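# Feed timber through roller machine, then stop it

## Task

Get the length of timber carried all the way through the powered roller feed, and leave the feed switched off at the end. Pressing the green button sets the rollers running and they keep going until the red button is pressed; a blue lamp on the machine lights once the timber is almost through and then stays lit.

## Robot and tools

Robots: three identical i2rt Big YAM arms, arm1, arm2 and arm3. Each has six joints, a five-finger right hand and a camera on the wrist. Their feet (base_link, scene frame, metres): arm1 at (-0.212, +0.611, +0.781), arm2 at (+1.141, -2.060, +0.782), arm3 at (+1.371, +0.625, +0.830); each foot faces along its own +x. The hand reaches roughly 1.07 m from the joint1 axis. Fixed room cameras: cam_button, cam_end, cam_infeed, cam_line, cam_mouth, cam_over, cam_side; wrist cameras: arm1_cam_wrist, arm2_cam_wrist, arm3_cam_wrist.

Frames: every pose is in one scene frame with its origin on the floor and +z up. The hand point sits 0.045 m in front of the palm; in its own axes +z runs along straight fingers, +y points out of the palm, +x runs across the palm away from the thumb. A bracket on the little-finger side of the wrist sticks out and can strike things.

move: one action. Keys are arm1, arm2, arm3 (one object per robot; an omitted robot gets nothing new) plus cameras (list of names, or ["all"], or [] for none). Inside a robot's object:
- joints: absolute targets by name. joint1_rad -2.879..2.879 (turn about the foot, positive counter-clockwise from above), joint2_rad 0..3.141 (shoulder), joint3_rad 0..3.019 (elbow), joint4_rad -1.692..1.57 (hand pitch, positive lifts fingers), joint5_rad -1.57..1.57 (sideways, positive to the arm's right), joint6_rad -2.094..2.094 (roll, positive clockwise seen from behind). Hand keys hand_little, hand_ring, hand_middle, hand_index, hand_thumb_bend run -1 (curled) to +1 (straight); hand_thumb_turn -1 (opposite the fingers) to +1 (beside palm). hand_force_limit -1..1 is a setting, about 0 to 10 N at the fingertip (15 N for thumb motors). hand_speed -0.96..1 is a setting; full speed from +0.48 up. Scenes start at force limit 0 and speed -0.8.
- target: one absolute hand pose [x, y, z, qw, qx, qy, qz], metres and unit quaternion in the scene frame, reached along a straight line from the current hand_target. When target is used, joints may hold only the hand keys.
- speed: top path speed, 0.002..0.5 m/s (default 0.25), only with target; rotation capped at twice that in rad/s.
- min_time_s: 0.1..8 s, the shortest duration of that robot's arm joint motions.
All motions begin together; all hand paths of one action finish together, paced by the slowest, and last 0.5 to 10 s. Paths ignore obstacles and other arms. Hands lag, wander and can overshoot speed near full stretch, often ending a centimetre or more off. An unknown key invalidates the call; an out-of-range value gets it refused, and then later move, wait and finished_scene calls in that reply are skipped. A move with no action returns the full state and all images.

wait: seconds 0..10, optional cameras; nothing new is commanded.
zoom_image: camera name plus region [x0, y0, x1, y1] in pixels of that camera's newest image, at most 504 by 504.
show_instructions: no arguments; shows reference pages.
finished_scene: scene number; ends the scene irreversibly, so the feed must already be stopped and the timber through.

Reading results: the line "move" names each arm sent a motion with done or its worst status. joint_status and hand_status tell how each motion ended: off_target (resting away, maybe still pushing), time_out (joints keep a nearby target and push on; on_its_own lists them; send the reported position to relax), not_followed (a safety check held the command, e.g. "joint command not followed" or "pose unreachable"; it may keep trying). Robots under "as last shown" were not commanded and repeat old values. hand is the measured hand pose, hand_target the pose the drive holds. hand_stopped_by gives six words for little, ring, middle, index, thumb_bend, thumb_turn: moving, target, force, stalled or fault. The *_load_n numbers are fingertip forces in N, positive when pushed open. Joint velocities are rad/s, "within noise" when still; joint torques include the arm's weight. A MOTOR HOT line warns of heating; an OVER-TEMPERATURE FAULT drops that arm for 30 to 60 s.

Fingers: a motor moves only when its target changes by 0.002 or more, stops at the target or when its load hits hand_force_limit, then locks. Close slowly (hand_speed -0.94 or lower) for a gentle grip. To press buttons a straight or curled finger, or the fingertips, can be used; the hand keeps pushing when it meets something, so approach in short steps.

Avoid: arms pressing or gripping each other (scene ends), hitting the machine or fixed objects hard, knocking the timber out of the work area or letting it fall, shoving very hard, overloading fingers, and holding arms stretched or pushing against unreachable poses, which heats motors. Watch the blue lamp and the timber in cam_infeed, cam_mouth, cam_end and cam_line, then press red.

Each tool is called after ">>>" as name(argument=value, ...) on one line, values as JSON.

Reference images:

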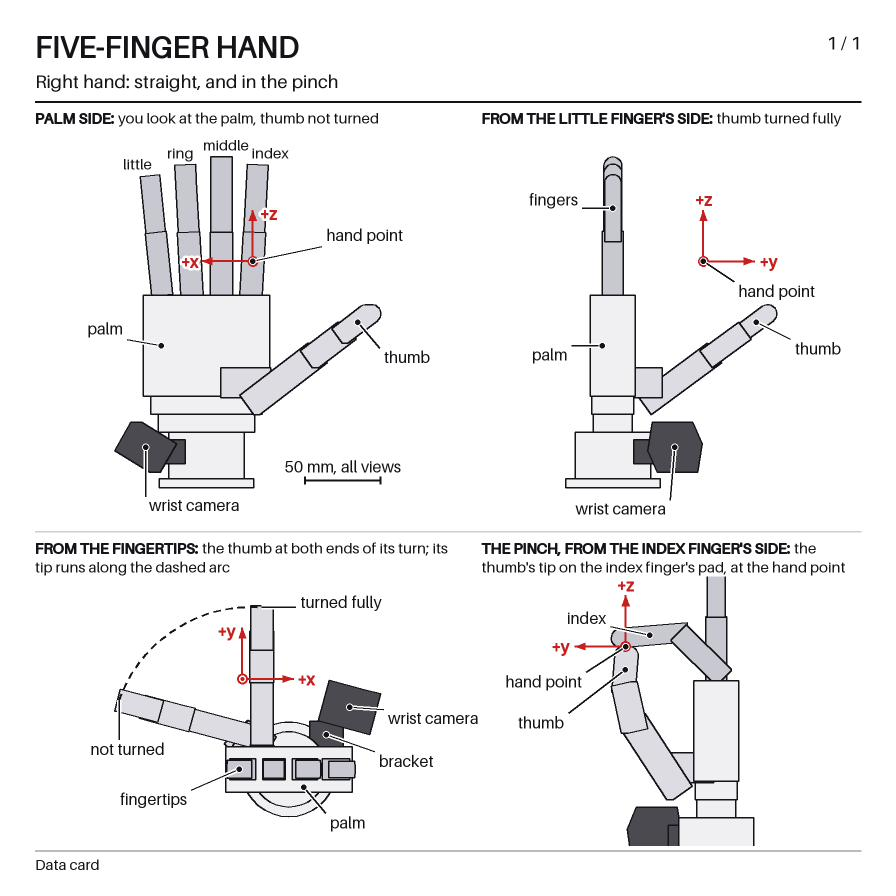

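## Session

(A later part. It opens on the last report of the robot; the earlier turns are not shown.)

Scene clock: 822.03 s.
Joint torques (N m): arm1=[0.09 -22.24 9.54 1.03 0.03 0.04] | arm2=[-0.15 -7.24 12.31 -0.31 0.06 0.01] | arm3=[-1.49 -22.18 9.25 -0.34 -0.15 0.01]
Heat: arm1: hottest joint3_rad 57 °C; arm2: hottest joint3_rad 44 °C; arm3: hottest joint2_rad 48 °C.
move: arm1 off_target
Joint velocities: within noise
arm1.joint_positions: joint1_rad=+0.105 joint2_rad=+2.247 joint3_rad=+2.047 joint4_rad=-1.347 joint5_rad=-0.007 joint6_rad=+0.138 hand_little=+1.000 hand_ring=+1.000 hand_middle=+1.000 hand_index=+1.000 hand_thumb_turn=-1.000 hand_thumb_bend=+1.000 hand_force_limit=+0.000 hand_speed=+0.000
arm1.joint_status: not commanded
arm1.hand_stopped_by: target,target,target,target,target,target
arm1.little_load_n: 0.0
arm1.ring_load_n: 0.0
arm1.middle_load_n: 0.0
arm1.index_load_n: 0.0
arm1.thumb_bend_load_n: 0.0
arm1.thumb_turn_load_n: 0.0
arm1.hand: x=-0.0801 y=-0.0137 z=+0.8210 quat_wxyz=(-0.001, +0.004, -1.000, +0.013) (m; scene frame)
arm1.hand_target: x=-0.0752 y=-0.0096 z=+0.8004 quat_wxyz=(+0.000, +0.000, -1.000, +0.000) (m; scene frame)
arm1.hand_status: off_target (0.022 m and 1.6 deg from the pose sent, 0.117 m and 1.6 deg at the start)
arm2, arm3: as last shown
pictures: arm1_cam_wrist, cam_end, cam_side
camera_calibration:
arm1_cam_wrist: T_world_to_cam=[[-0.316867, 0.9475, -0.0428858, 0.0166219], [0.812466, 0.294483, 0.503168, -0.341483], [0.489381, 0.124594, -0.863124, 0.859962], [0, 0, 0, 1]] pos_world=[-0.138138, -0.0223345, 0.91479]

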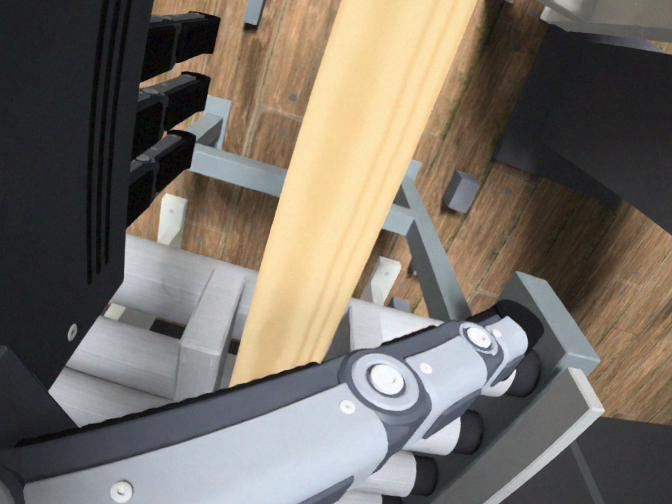

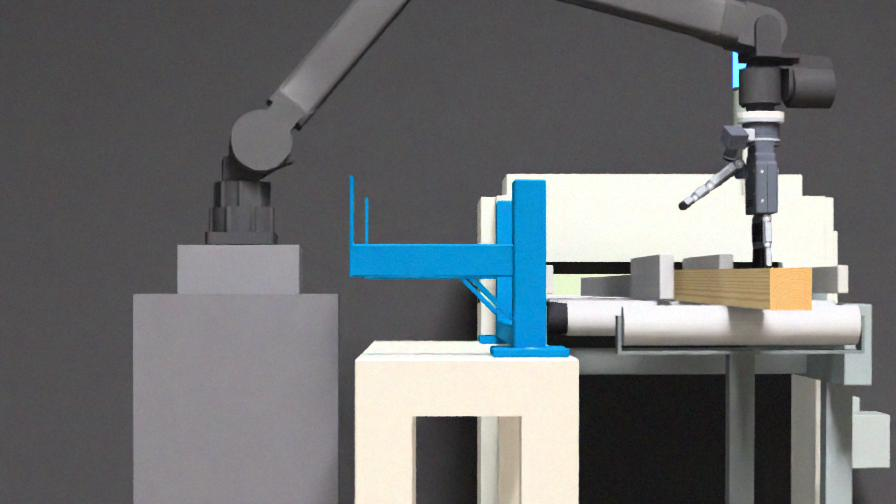

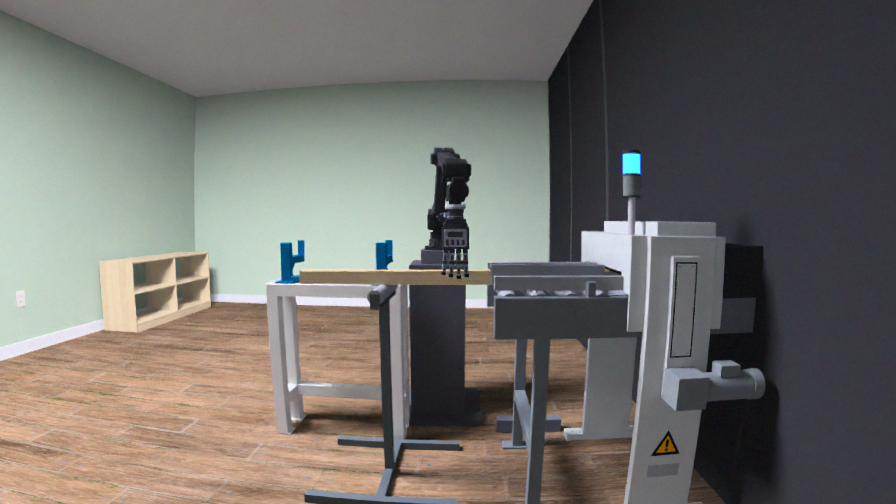

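>>> move(arm1={"target": [-0.078, 0.0, 0.722, 0, 0, 1, 0], "speed": 0.12}, cameras=["cam_side", "cam_end", "arm1_cam_wrist"])

>>> move(arm1={"target": [-0.078, 0.0, 0.722, 0, 0, 1, 0], "speed": 0.12}, cameras=["cam_side", "cam_end", "arm1_cam_wrist"])

Scene clock: 830.03 s.
Joint torques (N m): arm1=[0.09 -22.01 8.85 1.11 0.02 0.04] | arm2=[-0.15 -7.24 12.31 -0.31 0.06 0.01] | arm3=[-1.44 -22.07 9.26 -0.39 -0.15 0.02]
Heat: arm1: hottest joint3_rad 54 °C; arm2: hottest joint3_rad 44 °C; arm3: hottest joint2_rad 48 °C.
move: arm1 off_target
Joint velocities: within noise
arm1.joint_positions: joint1_rad=+0.105 joint2_rad=+2.289 joint3_rad=+1.919 joint4_rad=-1.172 joint5_rad=-0.007 joint6_rad=+0.138 hand_little=+1.000 hand_ring=+1.000 hand_middle=+1.000 hand_index=+1.000 hand_thumb_turn=-1.000 hand_thumb_bend=+1.000 hand_force_limit=+0.000 hand_speed=+0.000
arm1.joint_status: not commanded
arm1.hand_stopped_by: target,target,target,target,target,target
arm1.little_load_n: 0.0
arm1.ring_load_n: 0.0
arm1.middle_load_n: 0.0
arm1.index_load_n: 0.0
arm1.thumb_bend_load_n: 0.0
arm1.thumb_turn_load_n: 0.0
arm1.hand: x=-0.0817 y=-0.0072 z=+0.7454 quat_wxyz=(-0.001, +0.004, -1.000, +0.015) (m; scene frame)
arm1.hand_target: x=-0.0783 y=+0.0005 z=+0.7226 quat_wxyz=(+0.000, +0.000, -1.000, +0.000) (m; scene frame)
arm1.hand_status: off_target (0.025 m and 1.8 deg from the pose sent, 0.100 m and 1.6 deg at the start)
arm2, arm3: as last shown
pictures: arm1_cam_wrist, cam_end, cam_side
camera_calibration:
arm1_cam_wrist: T_world_to_cam=[[-0.316534, 0.947433, -0.0466604, 0.00953086], [0.812236, 0.296117, 0.502581, -0.303604], [0.489978, 0.121185, -0.86327, 0.794831], [0, 0, 0, 1]] pos_world=[-0.139835, -0.015449, 0.839184]

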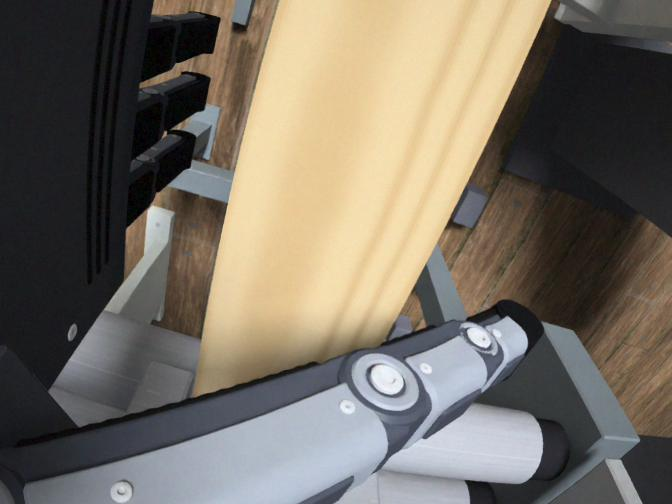

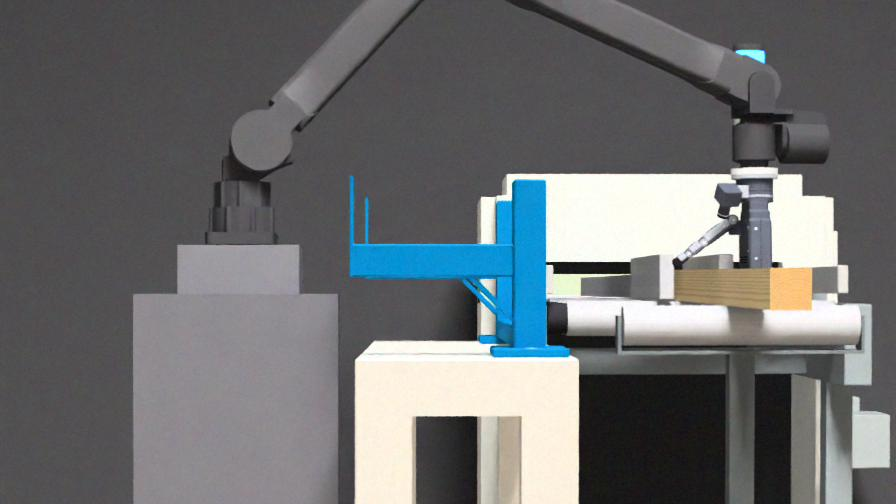

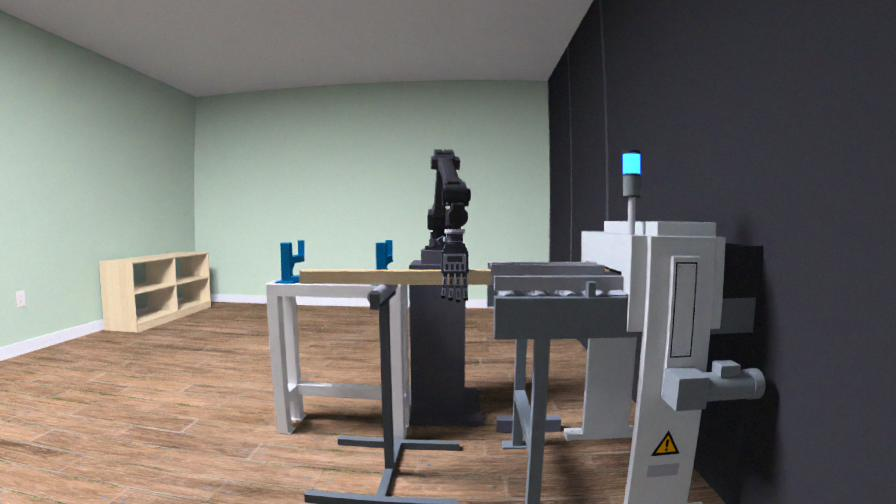

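Scene clock: 831.00 s.
Joint torques (N m): arm1=[-0.09 -22.07 8.88 1.13 0.04 0.03] | arm2=[-0.15 -7.24 12.33 -0.31 0.06 0.01] | arm3=[-1.2 -22.07 9.31 -0.42 -0.14 0.02]
Heat: arm1: hottest joint3_rad 54 °C; arm2: hottest joint3_rad 44 °C; arm3: hottest joint2_rad 48 °C.
move: arm1 off_target
Joint velocities: within noise
arm1.joint_positions: joint1_rad=+0.105 joint2_rad=+2.289 joint3_rad=+1.919 joint4_rad=-1.172 joint5_rad=-0.007 joint6_rad=+0.138 hand_little=+1.000 hand_ring=+1.000 hand_middle=+1.000 hand_index=+1.000 hand_thumb_turn=-1.000 hand_thumb_bend=+1.000 hand_force_limit=+0.000 hand_speed=+0.000
arm1.joint_status: not commanded
arm1.hand_stopped_by: target,target,target,target,target,target
arm1.little_load_n: 0.0
arm1.ring_load_n: 0.0
arm1.middle_load_n: 0.0
arm1.index_load_n: 0.0
arm1.thumb_bend_load_n: -0.5
arm1.thumb_turn_load_n: 0.0
arm1.hand: x=-0.0817 y=-0.0072 z=+0.7454 quat_wxyz=(-0.001, +0.004, -1.000, +0.015) (m; scene frame)
arm1.hand_target: x=-0.0783 y=+0.0005 z=+0.7226 quat_wxyz=(+0.000, +0.000, -1.000, +0.000) (m; scene frame)
arm1.hand_status: off_target (0.025 m and 1.8 deg from the pose sent, 0.025 m and 1.8 deg at the start)
arm2, arm3: as last shown
pictures: arm1_cam_wrist, cam_end, cam_side
camera_calibration:
arm1_cam_wrist: T_world_to_cam=[[-0.316534, 0.947433, -0.0466604, 0.00953086], [0.812236, 0.296117, 0.502581, -0.303604], [0.489978, 0.121185, -0.86327, 0.794831], [0, 0, 0, 1]] pos_world=[-0.139835, -0.015449, 0.839184]

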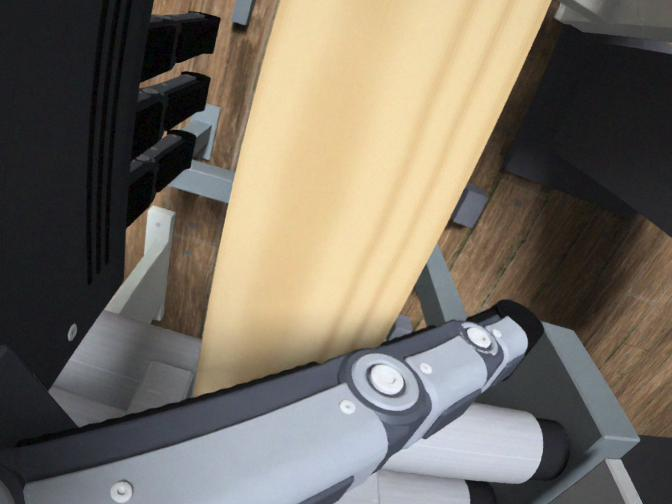

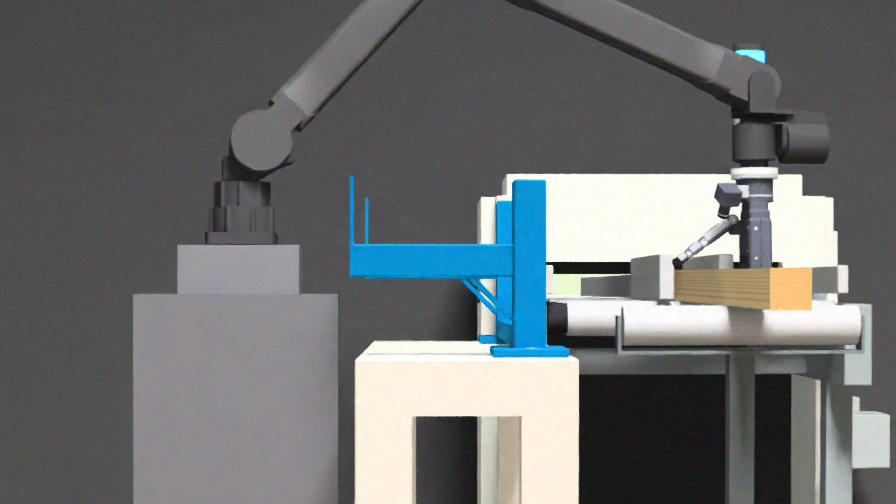

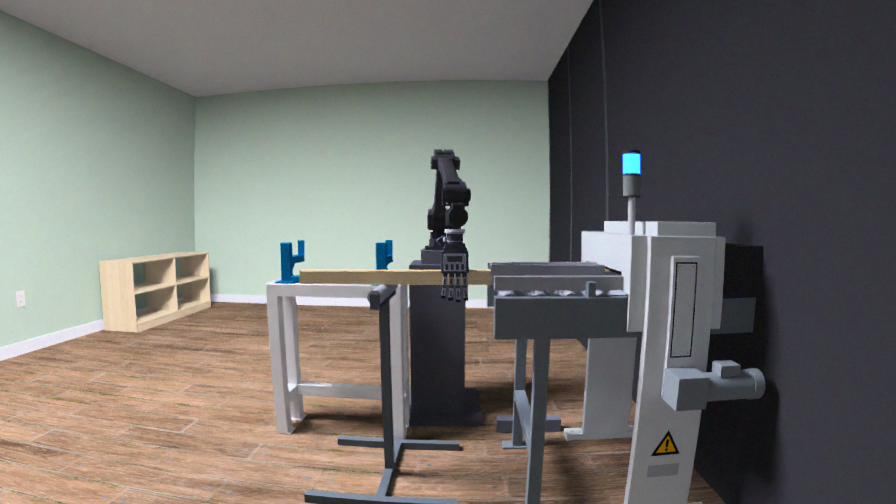

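>>> move(arm1={"joints": {"hand_little": 0.15, "hand_ring": 0.15, "hand_middle": 0.15, "hand_index": 0.15, "hand_speed": -0.5, "hand_force_limit": -0.3}}, cameras=[])

>>> move(arm1={"joints": {"hand_little": -0.7, "hand_ring": -0.7, "hand_middle": -0.7, "hand_index": -0.7, "hand_speed": -0.9, "hand_force_limit": -0.3}}, cameras=[])

>>> move(arm1={"joints": {"hand_little": -0.75, "hand_ring": -0.75, "hand_middle": -0.75, "hand_index": -0.75, "hand_thumb_bend": -0.65, "hand_speed": -0.9, "hand_force_limit": 0.1}}, cameras=["cam_side", "cam_end", "arm1_cam_wrist"])

Scene clock: 840.10 s.
Joint torques (N m): arm1=[0.15 -22.59 8.8 0.69 0.06 0.02] | arm2=[-0.09 -7.24 12.31 -0.31 0.06 0.01] | arm3=[-1.26 -21.95 9.31 -0.31 -0.15 0.01]
Heat: arm1: hottest joint3_rad 52 °C; arm2: hottest joint3_rad 44 °C; arm3: hottest joint2_rad 48 °C.
move: arm1 done
Joint velocities: within noise
arm1.joint_positions: joint1_rad=+0.105 joint2_rad=+2.292 joint3_rad=+1.919 joint4_rad=-1.163 joint5_rad=-0.007 joint6_rad=+0.138 hand_little=+0.150 hand_ring=+0.150 hand_middle=+0.150 hand_index=+0.150 hand_thumb_turn=-1.000 hand_thumb_bend=+1.000 hand_force_limit=-0.300 hand_speed=-0.500
arm1.joint_status: all done
arm1.hand_stopped_by: target,target,target,target,target,target
arm1.little_load_n: 0.5
arm1.ring_load_n: 1.0
arm1.middle_load_n: 0.0
arm1.index_load_n: 1.0
arm1.thumb_bend_load_n: 0.0
arm1.thumb_turn_load_n: 0.0
arm1.hand: x=-0.0814 y=-0.0090 z=+0.7431 quat_wxyz=(-0.002, +0.003, -1.000, +0.018) (m; scene frame)
arm1.hand_target: x=-0.0783 y=+0.0005 z=+0.7227 quat_wxyz=(+0.000, +0.000, -1.000, +0.000) (m; scene frame)
arm1.hand_status: not commanded
arm2, arm3: as last shown
pictures: none
No camera images: "cameras" was empty.

Scene clock: 843.33 s.
Joint torques (N m): arm1=[0.15 -23.94 8.75 0.29 0.05 0.04] | arm2=[-0.09 -7.24 12.31 -0.31 0.06 0.01] | arm3=[-1.2 -22.12 9.28 -0.34 -0.13 0.01]
Heat: arm1: hottest joint3_rad 51 °C; arm2: hottest joint3_rad 44 °C; arm3: hottest joint2_rad 48 °C.
move: arm1 off_target
Joint velocities: within noise
arm1.joint_positions: joint1_rad=+0.105 joint2_rad=+2.308 joint3_rad=+1.919 joint4_rad=-1.152 joint5_rad=-0.007 joint6_rad=+0.138 hand_little=-0.155 hand_ring=-0.146 hand_middle=-0.155 hand_index=-0.146 hand_thumb_turn=-1.000 hand_thumb_bend=+1.000 hand_force_limit=-0.300 hand_speed=-0.900
arm1.joint_status: hand_little off_target (ended at -0.155, target -0.700); hand_ring off_target (ended at -0.146, target -0.700); hand_middle off_target (ended at -0.155, target -0.700); hand_index off_target (ended at -0.146, target -0.700); the others done
arm1.hand_stopped_by: force,force,force,force,target,target
arm1.little_load_n: 4.0
arm1.ring_load_n: 1.5
arm1.middle_load_n: 5.0
arm1.index_load_n: 2.0
arm1.thumb_bend_load_n: 1.0
arm1.thumb_turn_load_n: 1.0
arm1.hand: x=-0.0815 y=-0.0090 z=+0.7328 quat_wxyz=(-0.001, +0.003, -1.000, +0.015) (m; scene frame)
arm1.hand_target: x=-0.0783 y=+0.0005 z=+0.7226 quat_wxyz=(+0.000, +0.000, -1.000, +0.000) (m; scene frame)
arm1.hand_status: not commanded
arm2: as last shown
arm3.joint_positions: joint1_rad=+0.170 joint2_rad=+2.244 joint3_rad=+2.114 joint4_rad=-1.444 joint5_rad=-0.003 joint6_rad=+0.109 hand_little=+1.000 hand_ring=+1.000 hand_middle=+1.000 hand_index=+1.000 hand_thumb_turn=-1.000 hand_thumb_bend=+0.975 hand_force_limit=+0.100 hand_speed=-0.500
arm3.joint_status: not commanded
arm3.hand_stopped_by: target,target,target,target,force,target
arm3.little_load_n: 0.0
arm3.ring_load_n: 0.0
arm3.middle_load_n: 0.0
arm3.index_load_n: 0.0
arm3.thumb_bend_load_n: 0.0
arm3.thumb_turn_load_n: 0.0
arm3.hand: x=+1.4605 y=-0.0018 z=+0.8994 quat_wxyz=(+0.003, -0.013, -1.000, +0.001) (m; scene frame)
arm3.hand_target: x=+1.4599 y=-0.0113 z=+0.9201 quat_wxyz=(+0.000, -0.013, -1.000, +0.020) (m; scene frame)
arm3.hand_status: not commanded
pictures: none
No camera images: "cameras" was empty.

Scene clock: 850.17 s.
Joint torques (N m): arm1=[0.15 -23.82 8.92 0.23 0.06 0.03] | arm2=[-0.15 -7.3 12.33 -0.31 0.05 0.01] | arm3=[-1.26 -21.83 9.22 -0.32 -0.12 0.01]
Heat: arm1: hottest joint3_rad 50 °C; arm2: hottest joint3_rad 44 °C; arm3: hottest joint2_rad 48 °C.
move: arm1 off_target
Joint velocities: within noise
arm1.joint_positions: joint1_rad=+0.105 joint2_rad=+2.310 joint3_rad=+1.917 joint4_rad=-1.152 joint5_rad=-0.007 joint6_rad=+0.138 hand_little=-0.172 hand_ring=-0.171 hand_middle=-0.161 hand_index=-0.163 hand_thumb_turn=-1.000 hand_thumb_bend=+0.988 hand_force_limit=+0.100 hand_speed=-0.900
arm1.joint_status: hand_little off_target (ended at -0.172, target -0.750); hand_ring off_target (ended at -0.171, target -0.750); hand_middle off_target (ended at -0.161, target -0.750); hand_index off_target (ended at -0.163, target -0.750); hand_thumb_bend off_target (ended at +0.988, target -0.650); the others done
arm1.hand_stopped_by: force,force,force,force,force,target
arm1.little_load_n: 4.0
arm1.ring_load_n: 9.5
arm1.middle_load_n: 3.0
arm1.index_load_n: 5.5
arm1.thumb_bend_load_n: 8.0
arm1.thumb_turn_load_n: 1.5
arm1.hand: x=-0.0815 y=-0.0082 z=+0.7317 quat_wxyz=(-0.001, +0.003, -1.000, +0.014) (m; scene frame)
arm1.hand_target: x=-0.0783 y=+0.0006 z=+0.7225 quat_wxyz=(+0.000, +0.000, -1.000, +0.000) (m; scene frame)
arm1.hand_status: not commanded
arm2, arm3: as last shown
pictures: arm1_cam_wrist, cam_end, cam_side
camera_calibration:
arm1_cam_wrist: T_world_to_cam=[[-0.316189, 0.947669, -0.0441437, 0.00815231], [0.812172, 0.294442, 0.503667, -0.297437], [0.490307, 0.123402, -0.862769, 0.782735], [0, 0, 0, 1]] pos_world=[-0.139633, -0.0167386, 0.825489]

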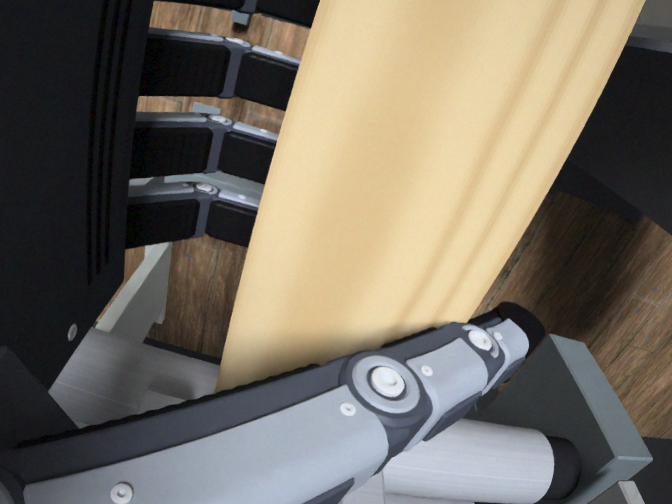

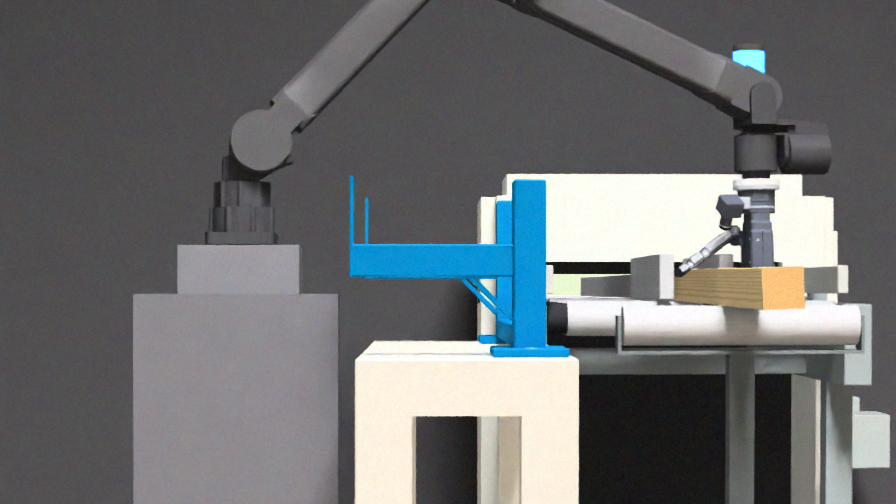

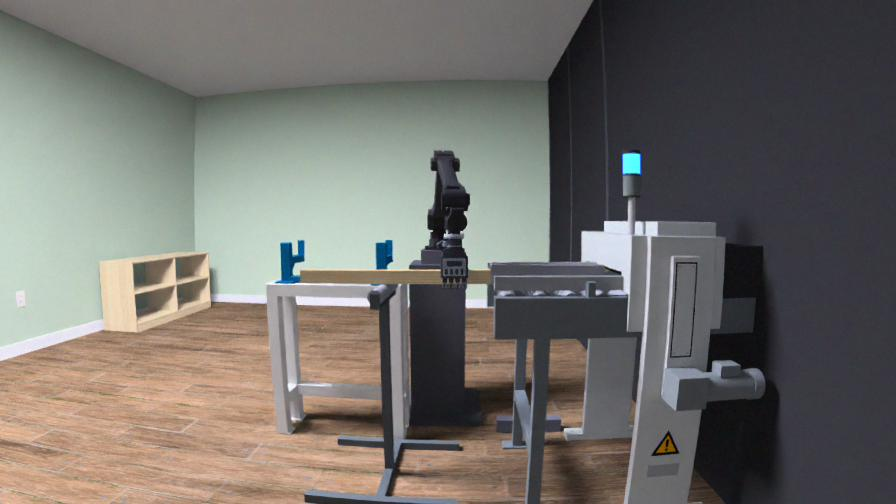

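>>> move(arm1={"target": [-0.235, 0.0, 0.728, 0, 0, 1, 0], "speed": 0.08}, cameras=["cam_side", "cam_over", "cam_end", "arm1_cam_wrist"])

Scene clock: 857.80 s.
Joint torques (N m): arm1=[-0.67 -25.17 9.25 0.27 0.27 -0.24] | arm2=[-0.09 -7.24 12.31 -0.31 0.06 0.01] | arm3=[-1.44 -21.95 9.24 -0.29 -0.14 0.02]
Heat: arm1: hottest joint3_rad 49 °C; arm2: hottest joint3_rad 44 °C; arm3: hottest joint2_rad 49 °C.
move: arm1 done
Joint velocities: within noise
arm1.joint_positions: joint1_rad=-0.118 joint2_rad=+2.305 joint3_rad=+1.891 joint4_rad=-1.151 joint5_rad=-0.012 joint6_rad=-0.069 hand_little=-0.172 hand_ring=-0.171 hand_middle=-0.161 hand_index=-0.163 hand_thumb_turn=-1.000 hand_thumb_bend=+0.987 hand_force_limit=+0.100 hand_speed=-0.900
arm1.joint_status: not commanded
arm1.hand_stopped_by: force,force,force,force,force,target
arm1.little_load_n: 0.5
arm1.ring_load_n: 4.5
arm1.middle_load_n: 0.5
arm1.index_load_n: 2.5
arm1.thumb_bend_load_n: 2.0
arm1.thumb_turn_load_n: -1.0
arm1.hand: x=-0.2316 y=-0.0043 z=+0.7280 quat_wxyz=(-0.002, -0.004, -1.000, +0.005) (m; scene frame)
arm1.hand_target: x=-0.2349 y=+0.0000 z=+0.7279 quat_wxyz=(+0.000, +0.000, -1.000, +0.000) (m; scene frame)
arm1.hand_status: done (0.006 m and 0.8 deg from the pose sent, 0.154 m and 1.6 deg at the start)
arm2.joint_positions: joint1_rad=-0.060 joint2_rad=+1.379 joint3_rad=+0.979 joint4_rad=-1.212 joint5_rad=-0.005 joint6_rad=+0.189 hand_little=-1.000 hand_ring=-1.000 hand_middle=-1.000 hand_index=+1.000 hand_thumb_turn=+1.000 hand_thumb_bend=+1.000 hand_force_limit=+0.000 hand_speed=+0.000
arm2.joint_status: not commanded
arm2.hand_stopped_by: target,target,target,target,target,target
arm2.little_load_n: 0.0
arm2.ring_load_n: 0.0
arm2.middle_load_n: 0.5
arm2.index_load_n: 0.0
arm2.thumb_bend_load_n: 0.0
arm2.thumb_turn_load_n: 0.0
arm2.hand: x=+1.0427 y=-1.7696 z=+0.8819 quat_wxyz=(+0.023, +1.000, +0.000, +0.003) (m; scene frame)
arm2.hand_target: x=+1.0391 y=-1.7547 z=+0.9000 quat_wxyz=(+0.000, +1.000, +0.000, +0.000) (m; scene frame)
arm2.hand_status: not commanded
arm3: as last shown
pictures: arm1_cam_wrist, cam_end, cam_over, cam_side
camera_calibration:
arm1_cam_wrist: T_world_to_cam=[[-0.301124, 0.953196, -0.027231, -0.051888], [0.816279, 0.272422, 0.509387, -0.178105], [0.492964, 0.13116, -0.860107, 0.851301], [0, 0, 0, 1]] pos_world=[-0.289902, -0.0136778, 0.821521]

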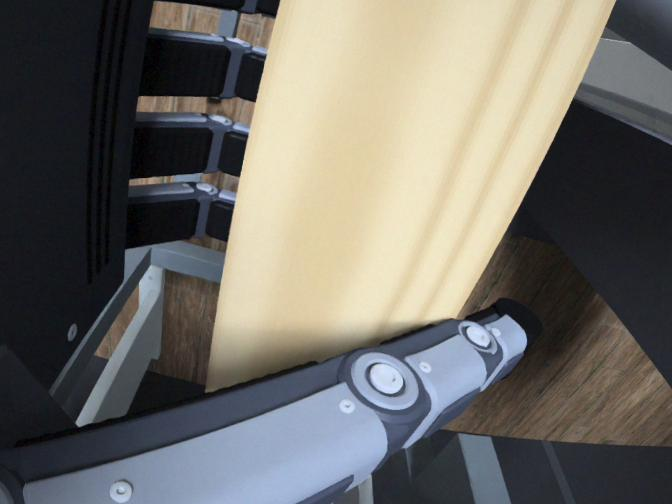

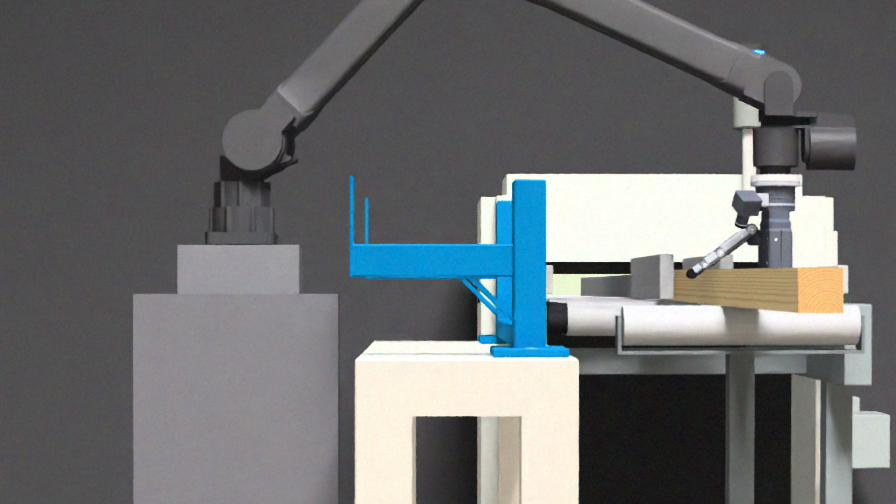

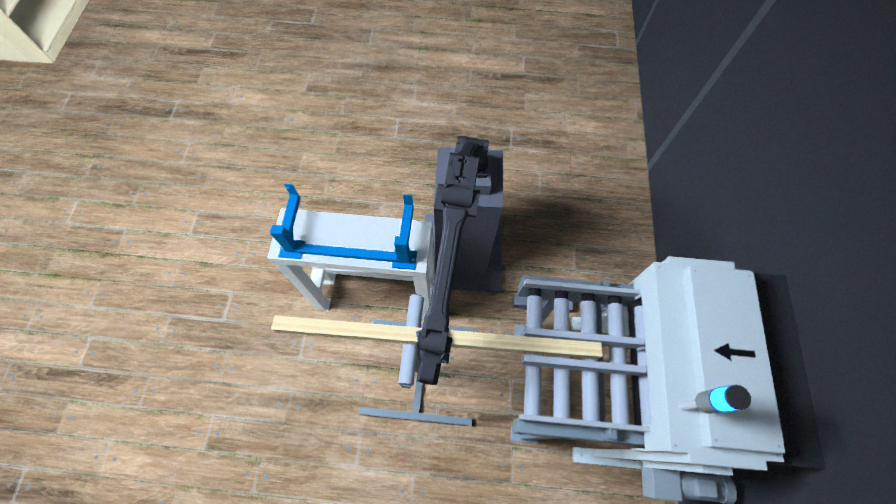

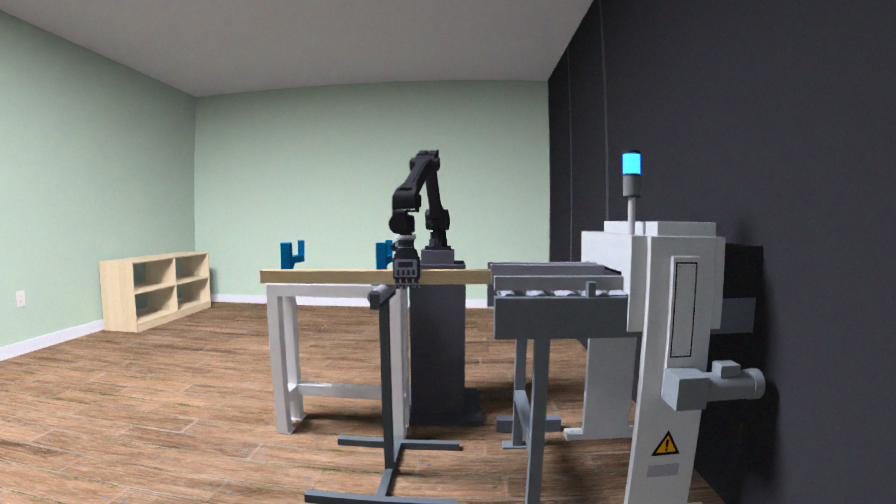

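>>> move(arm1={"joints": {"hand_thumb_bend": 1, "hand_little": 1, "hand_ring": 1, "hand_middle": 1, "hand_index": 1, "hand_speed": -0.6}}, cameras=[])

>>> move(arm1={"target": [-0.235, 0.0, 0.93, 0, 0, 1, 0], "speed": 0.2}, cameras=["cam_side", "cam_over", "cam_end", "cam_button"])

Scene clock: 867.83 s.
Joint torques (N m): arm1=[-0.79 -25.17 9.28 0.21 0.22 -0.25] | arm2=[-0.09 -7.24 12.33 -0.29 0.06 0.01] | arm3=[-1.32 -22.07 9.25 -0.35 -0.14 0.02]
Heat: arm1: hottest joint3_rad 48 °C; arm2: hottest joint3_rad 45 °C; arm3: hottest joint2_rad 49 °C.
move: arm1 done
Joint velocities: within noise
arm1.joint_positions: joint1_rad=-0.118 joint2_rad=+2.305 joint3_rad=+1.891 joint4_rad=-1.151 joint5_rad=-0.010 joint6_rad=-0.069 hand_little=+1.000 hand_ring=+1.000 hand_middle=+1.000 hand_index=+1.000 hand_thumb_turn=-1.000 hand_thumb_bend=+1.000 hand_force_limit=+0.100 hand_speed=-0.600
arm1.joint_status: all done
arm1.hand_stopped_by: target,target,target,target,target,target
arm1.little_load_n: 0.0
arm1.ring_load_n: 0.0
arm1.middle_load_n: 0.0
arm1.index_load_n: 0.0
arm1.thumb_bend_load_n: 0.0
arm1.thumb_turn_load_n: 0.0
arm1.hand: x=-0.2319 y=-0.0043 z=+0.7279 quat_wxyz=(-0.001, -0.004, -1.000, +0.005) (m; scene frame)
arm1.hand_target: x=-0.2349 y=+0.0000 z=+0.7279 quat_wxyz=(+0.000, +0.000, -1.000, +0.000) (m; scene frame)
arm1.hand_status: not commanded
arm2, arm3: as last shown
arm2.little_load_n: 0.5
arm2.middle_load_n: 0.0
arm3.little_load_n: -0.5
pictures: none
No camera images: "cameras" was empty.

Scene clock: 869.53 s.
Joint torques (N m): arm1=[-1.03 -23.71 15.19 -0.1 0.21 -0.22] | arm2=[-0.15 -7.24 12.3 -0.31 0.06 0.01] | arm3=[-1.32 -22.01 9.28 -0.34 -0.14 0.03]
Heat: arm1: hottest joint3_rad 48 °C; arm2: hottest joint3_rad 45 °C; arm3: hottest joint2_rad 49 °C.
move: arm1 off_target
Joint velocities: within noise
arm1.joint_positions: joint1_rad=-0.118 joint2_rad=+2.168 joint3_rad=+2.149 joint4_rad=-1.589 joint5_rad=-0.010 joint6_rad=-0.071 hand_little=+1.000 hand_ring=+1.000 hand_middle=+1.000 hand_index=+1.000 hand_thumb_turn=-1.000 hand_thumb_bend=+1.000 hand_force_limit=+0.100 hand_speed=-0.600
arm1.joint_status: not commanded
arm1.hand_stopped_by: target,target,target,target,target,target
arm1.little_load_n: 0.0
arm1.ring_load_n: 0.0
arm1.middle_load_n: 0.0
arm1.index_load_n: 0.0
arm1.thumb_bend_load_n: 0.0
arm1.thumb_turn_load_n: 0.0
arm1.hand: x=-0.2294 y=+0.0106 z=+0.9161 quat_wxyz=(-0.002, -0.004, -1.000, -0.017) (m; scene frame)
arm1.hand_target: x=-0.2349 y=+0.0007 z=+0.9300 quat_wxyz=(+0.000, +0.000, -1.000, +0.001) (m; scene frame)
arm1.hand_status: off_target (0.018 m and 2.0 deg from the pose sent, 0.202 m and 0.8 deg at the start)
arm2, arm3: as last shown
arm2.little_load_n: 0.0
arm3.little_load_n: 0.0
pictures: cam_button, cam_end, cam_over, cam_side

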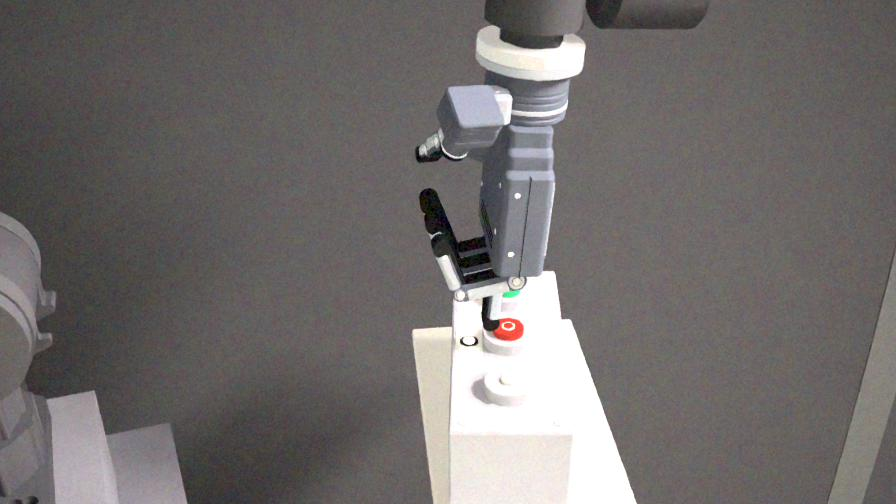

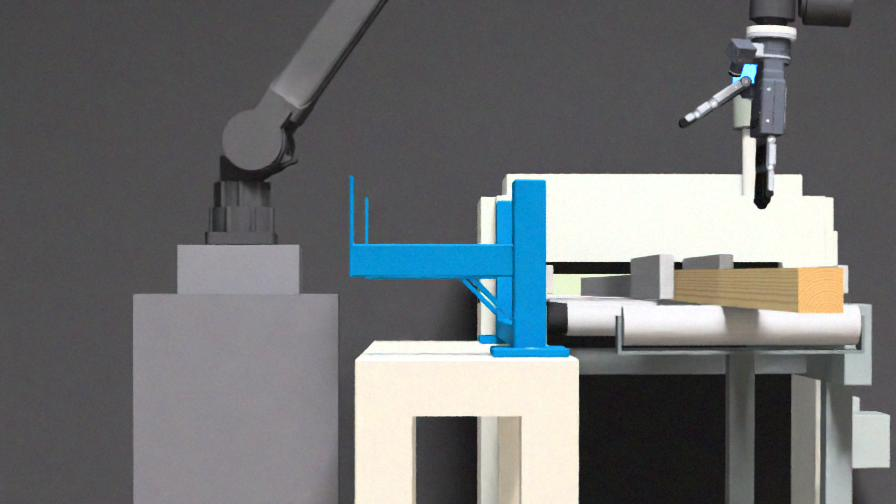

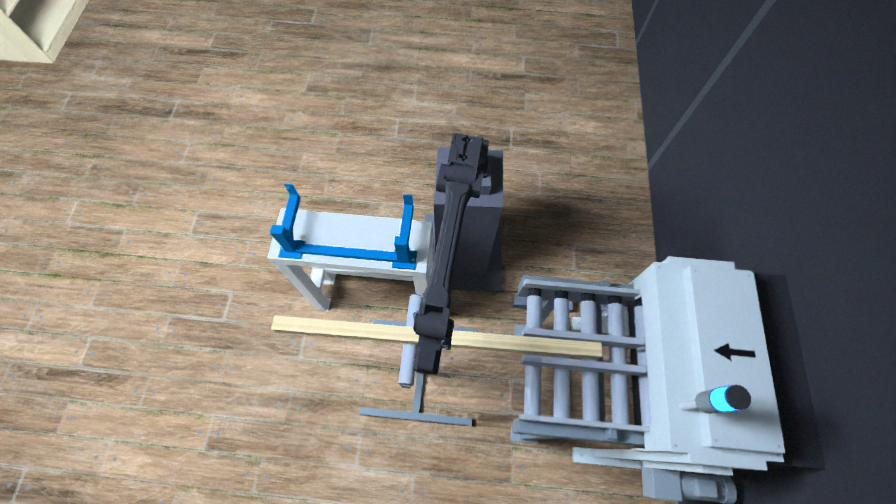

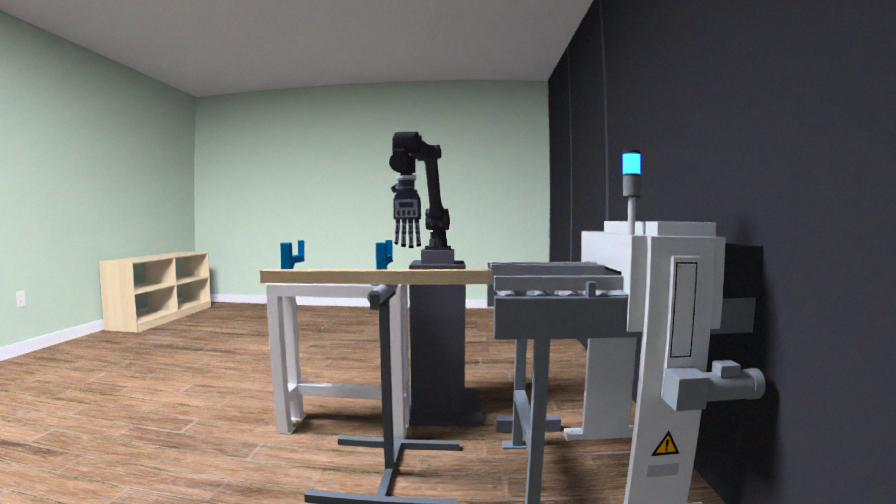

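>>> finished_scene(scene=1)

The scene is finished: the task was done.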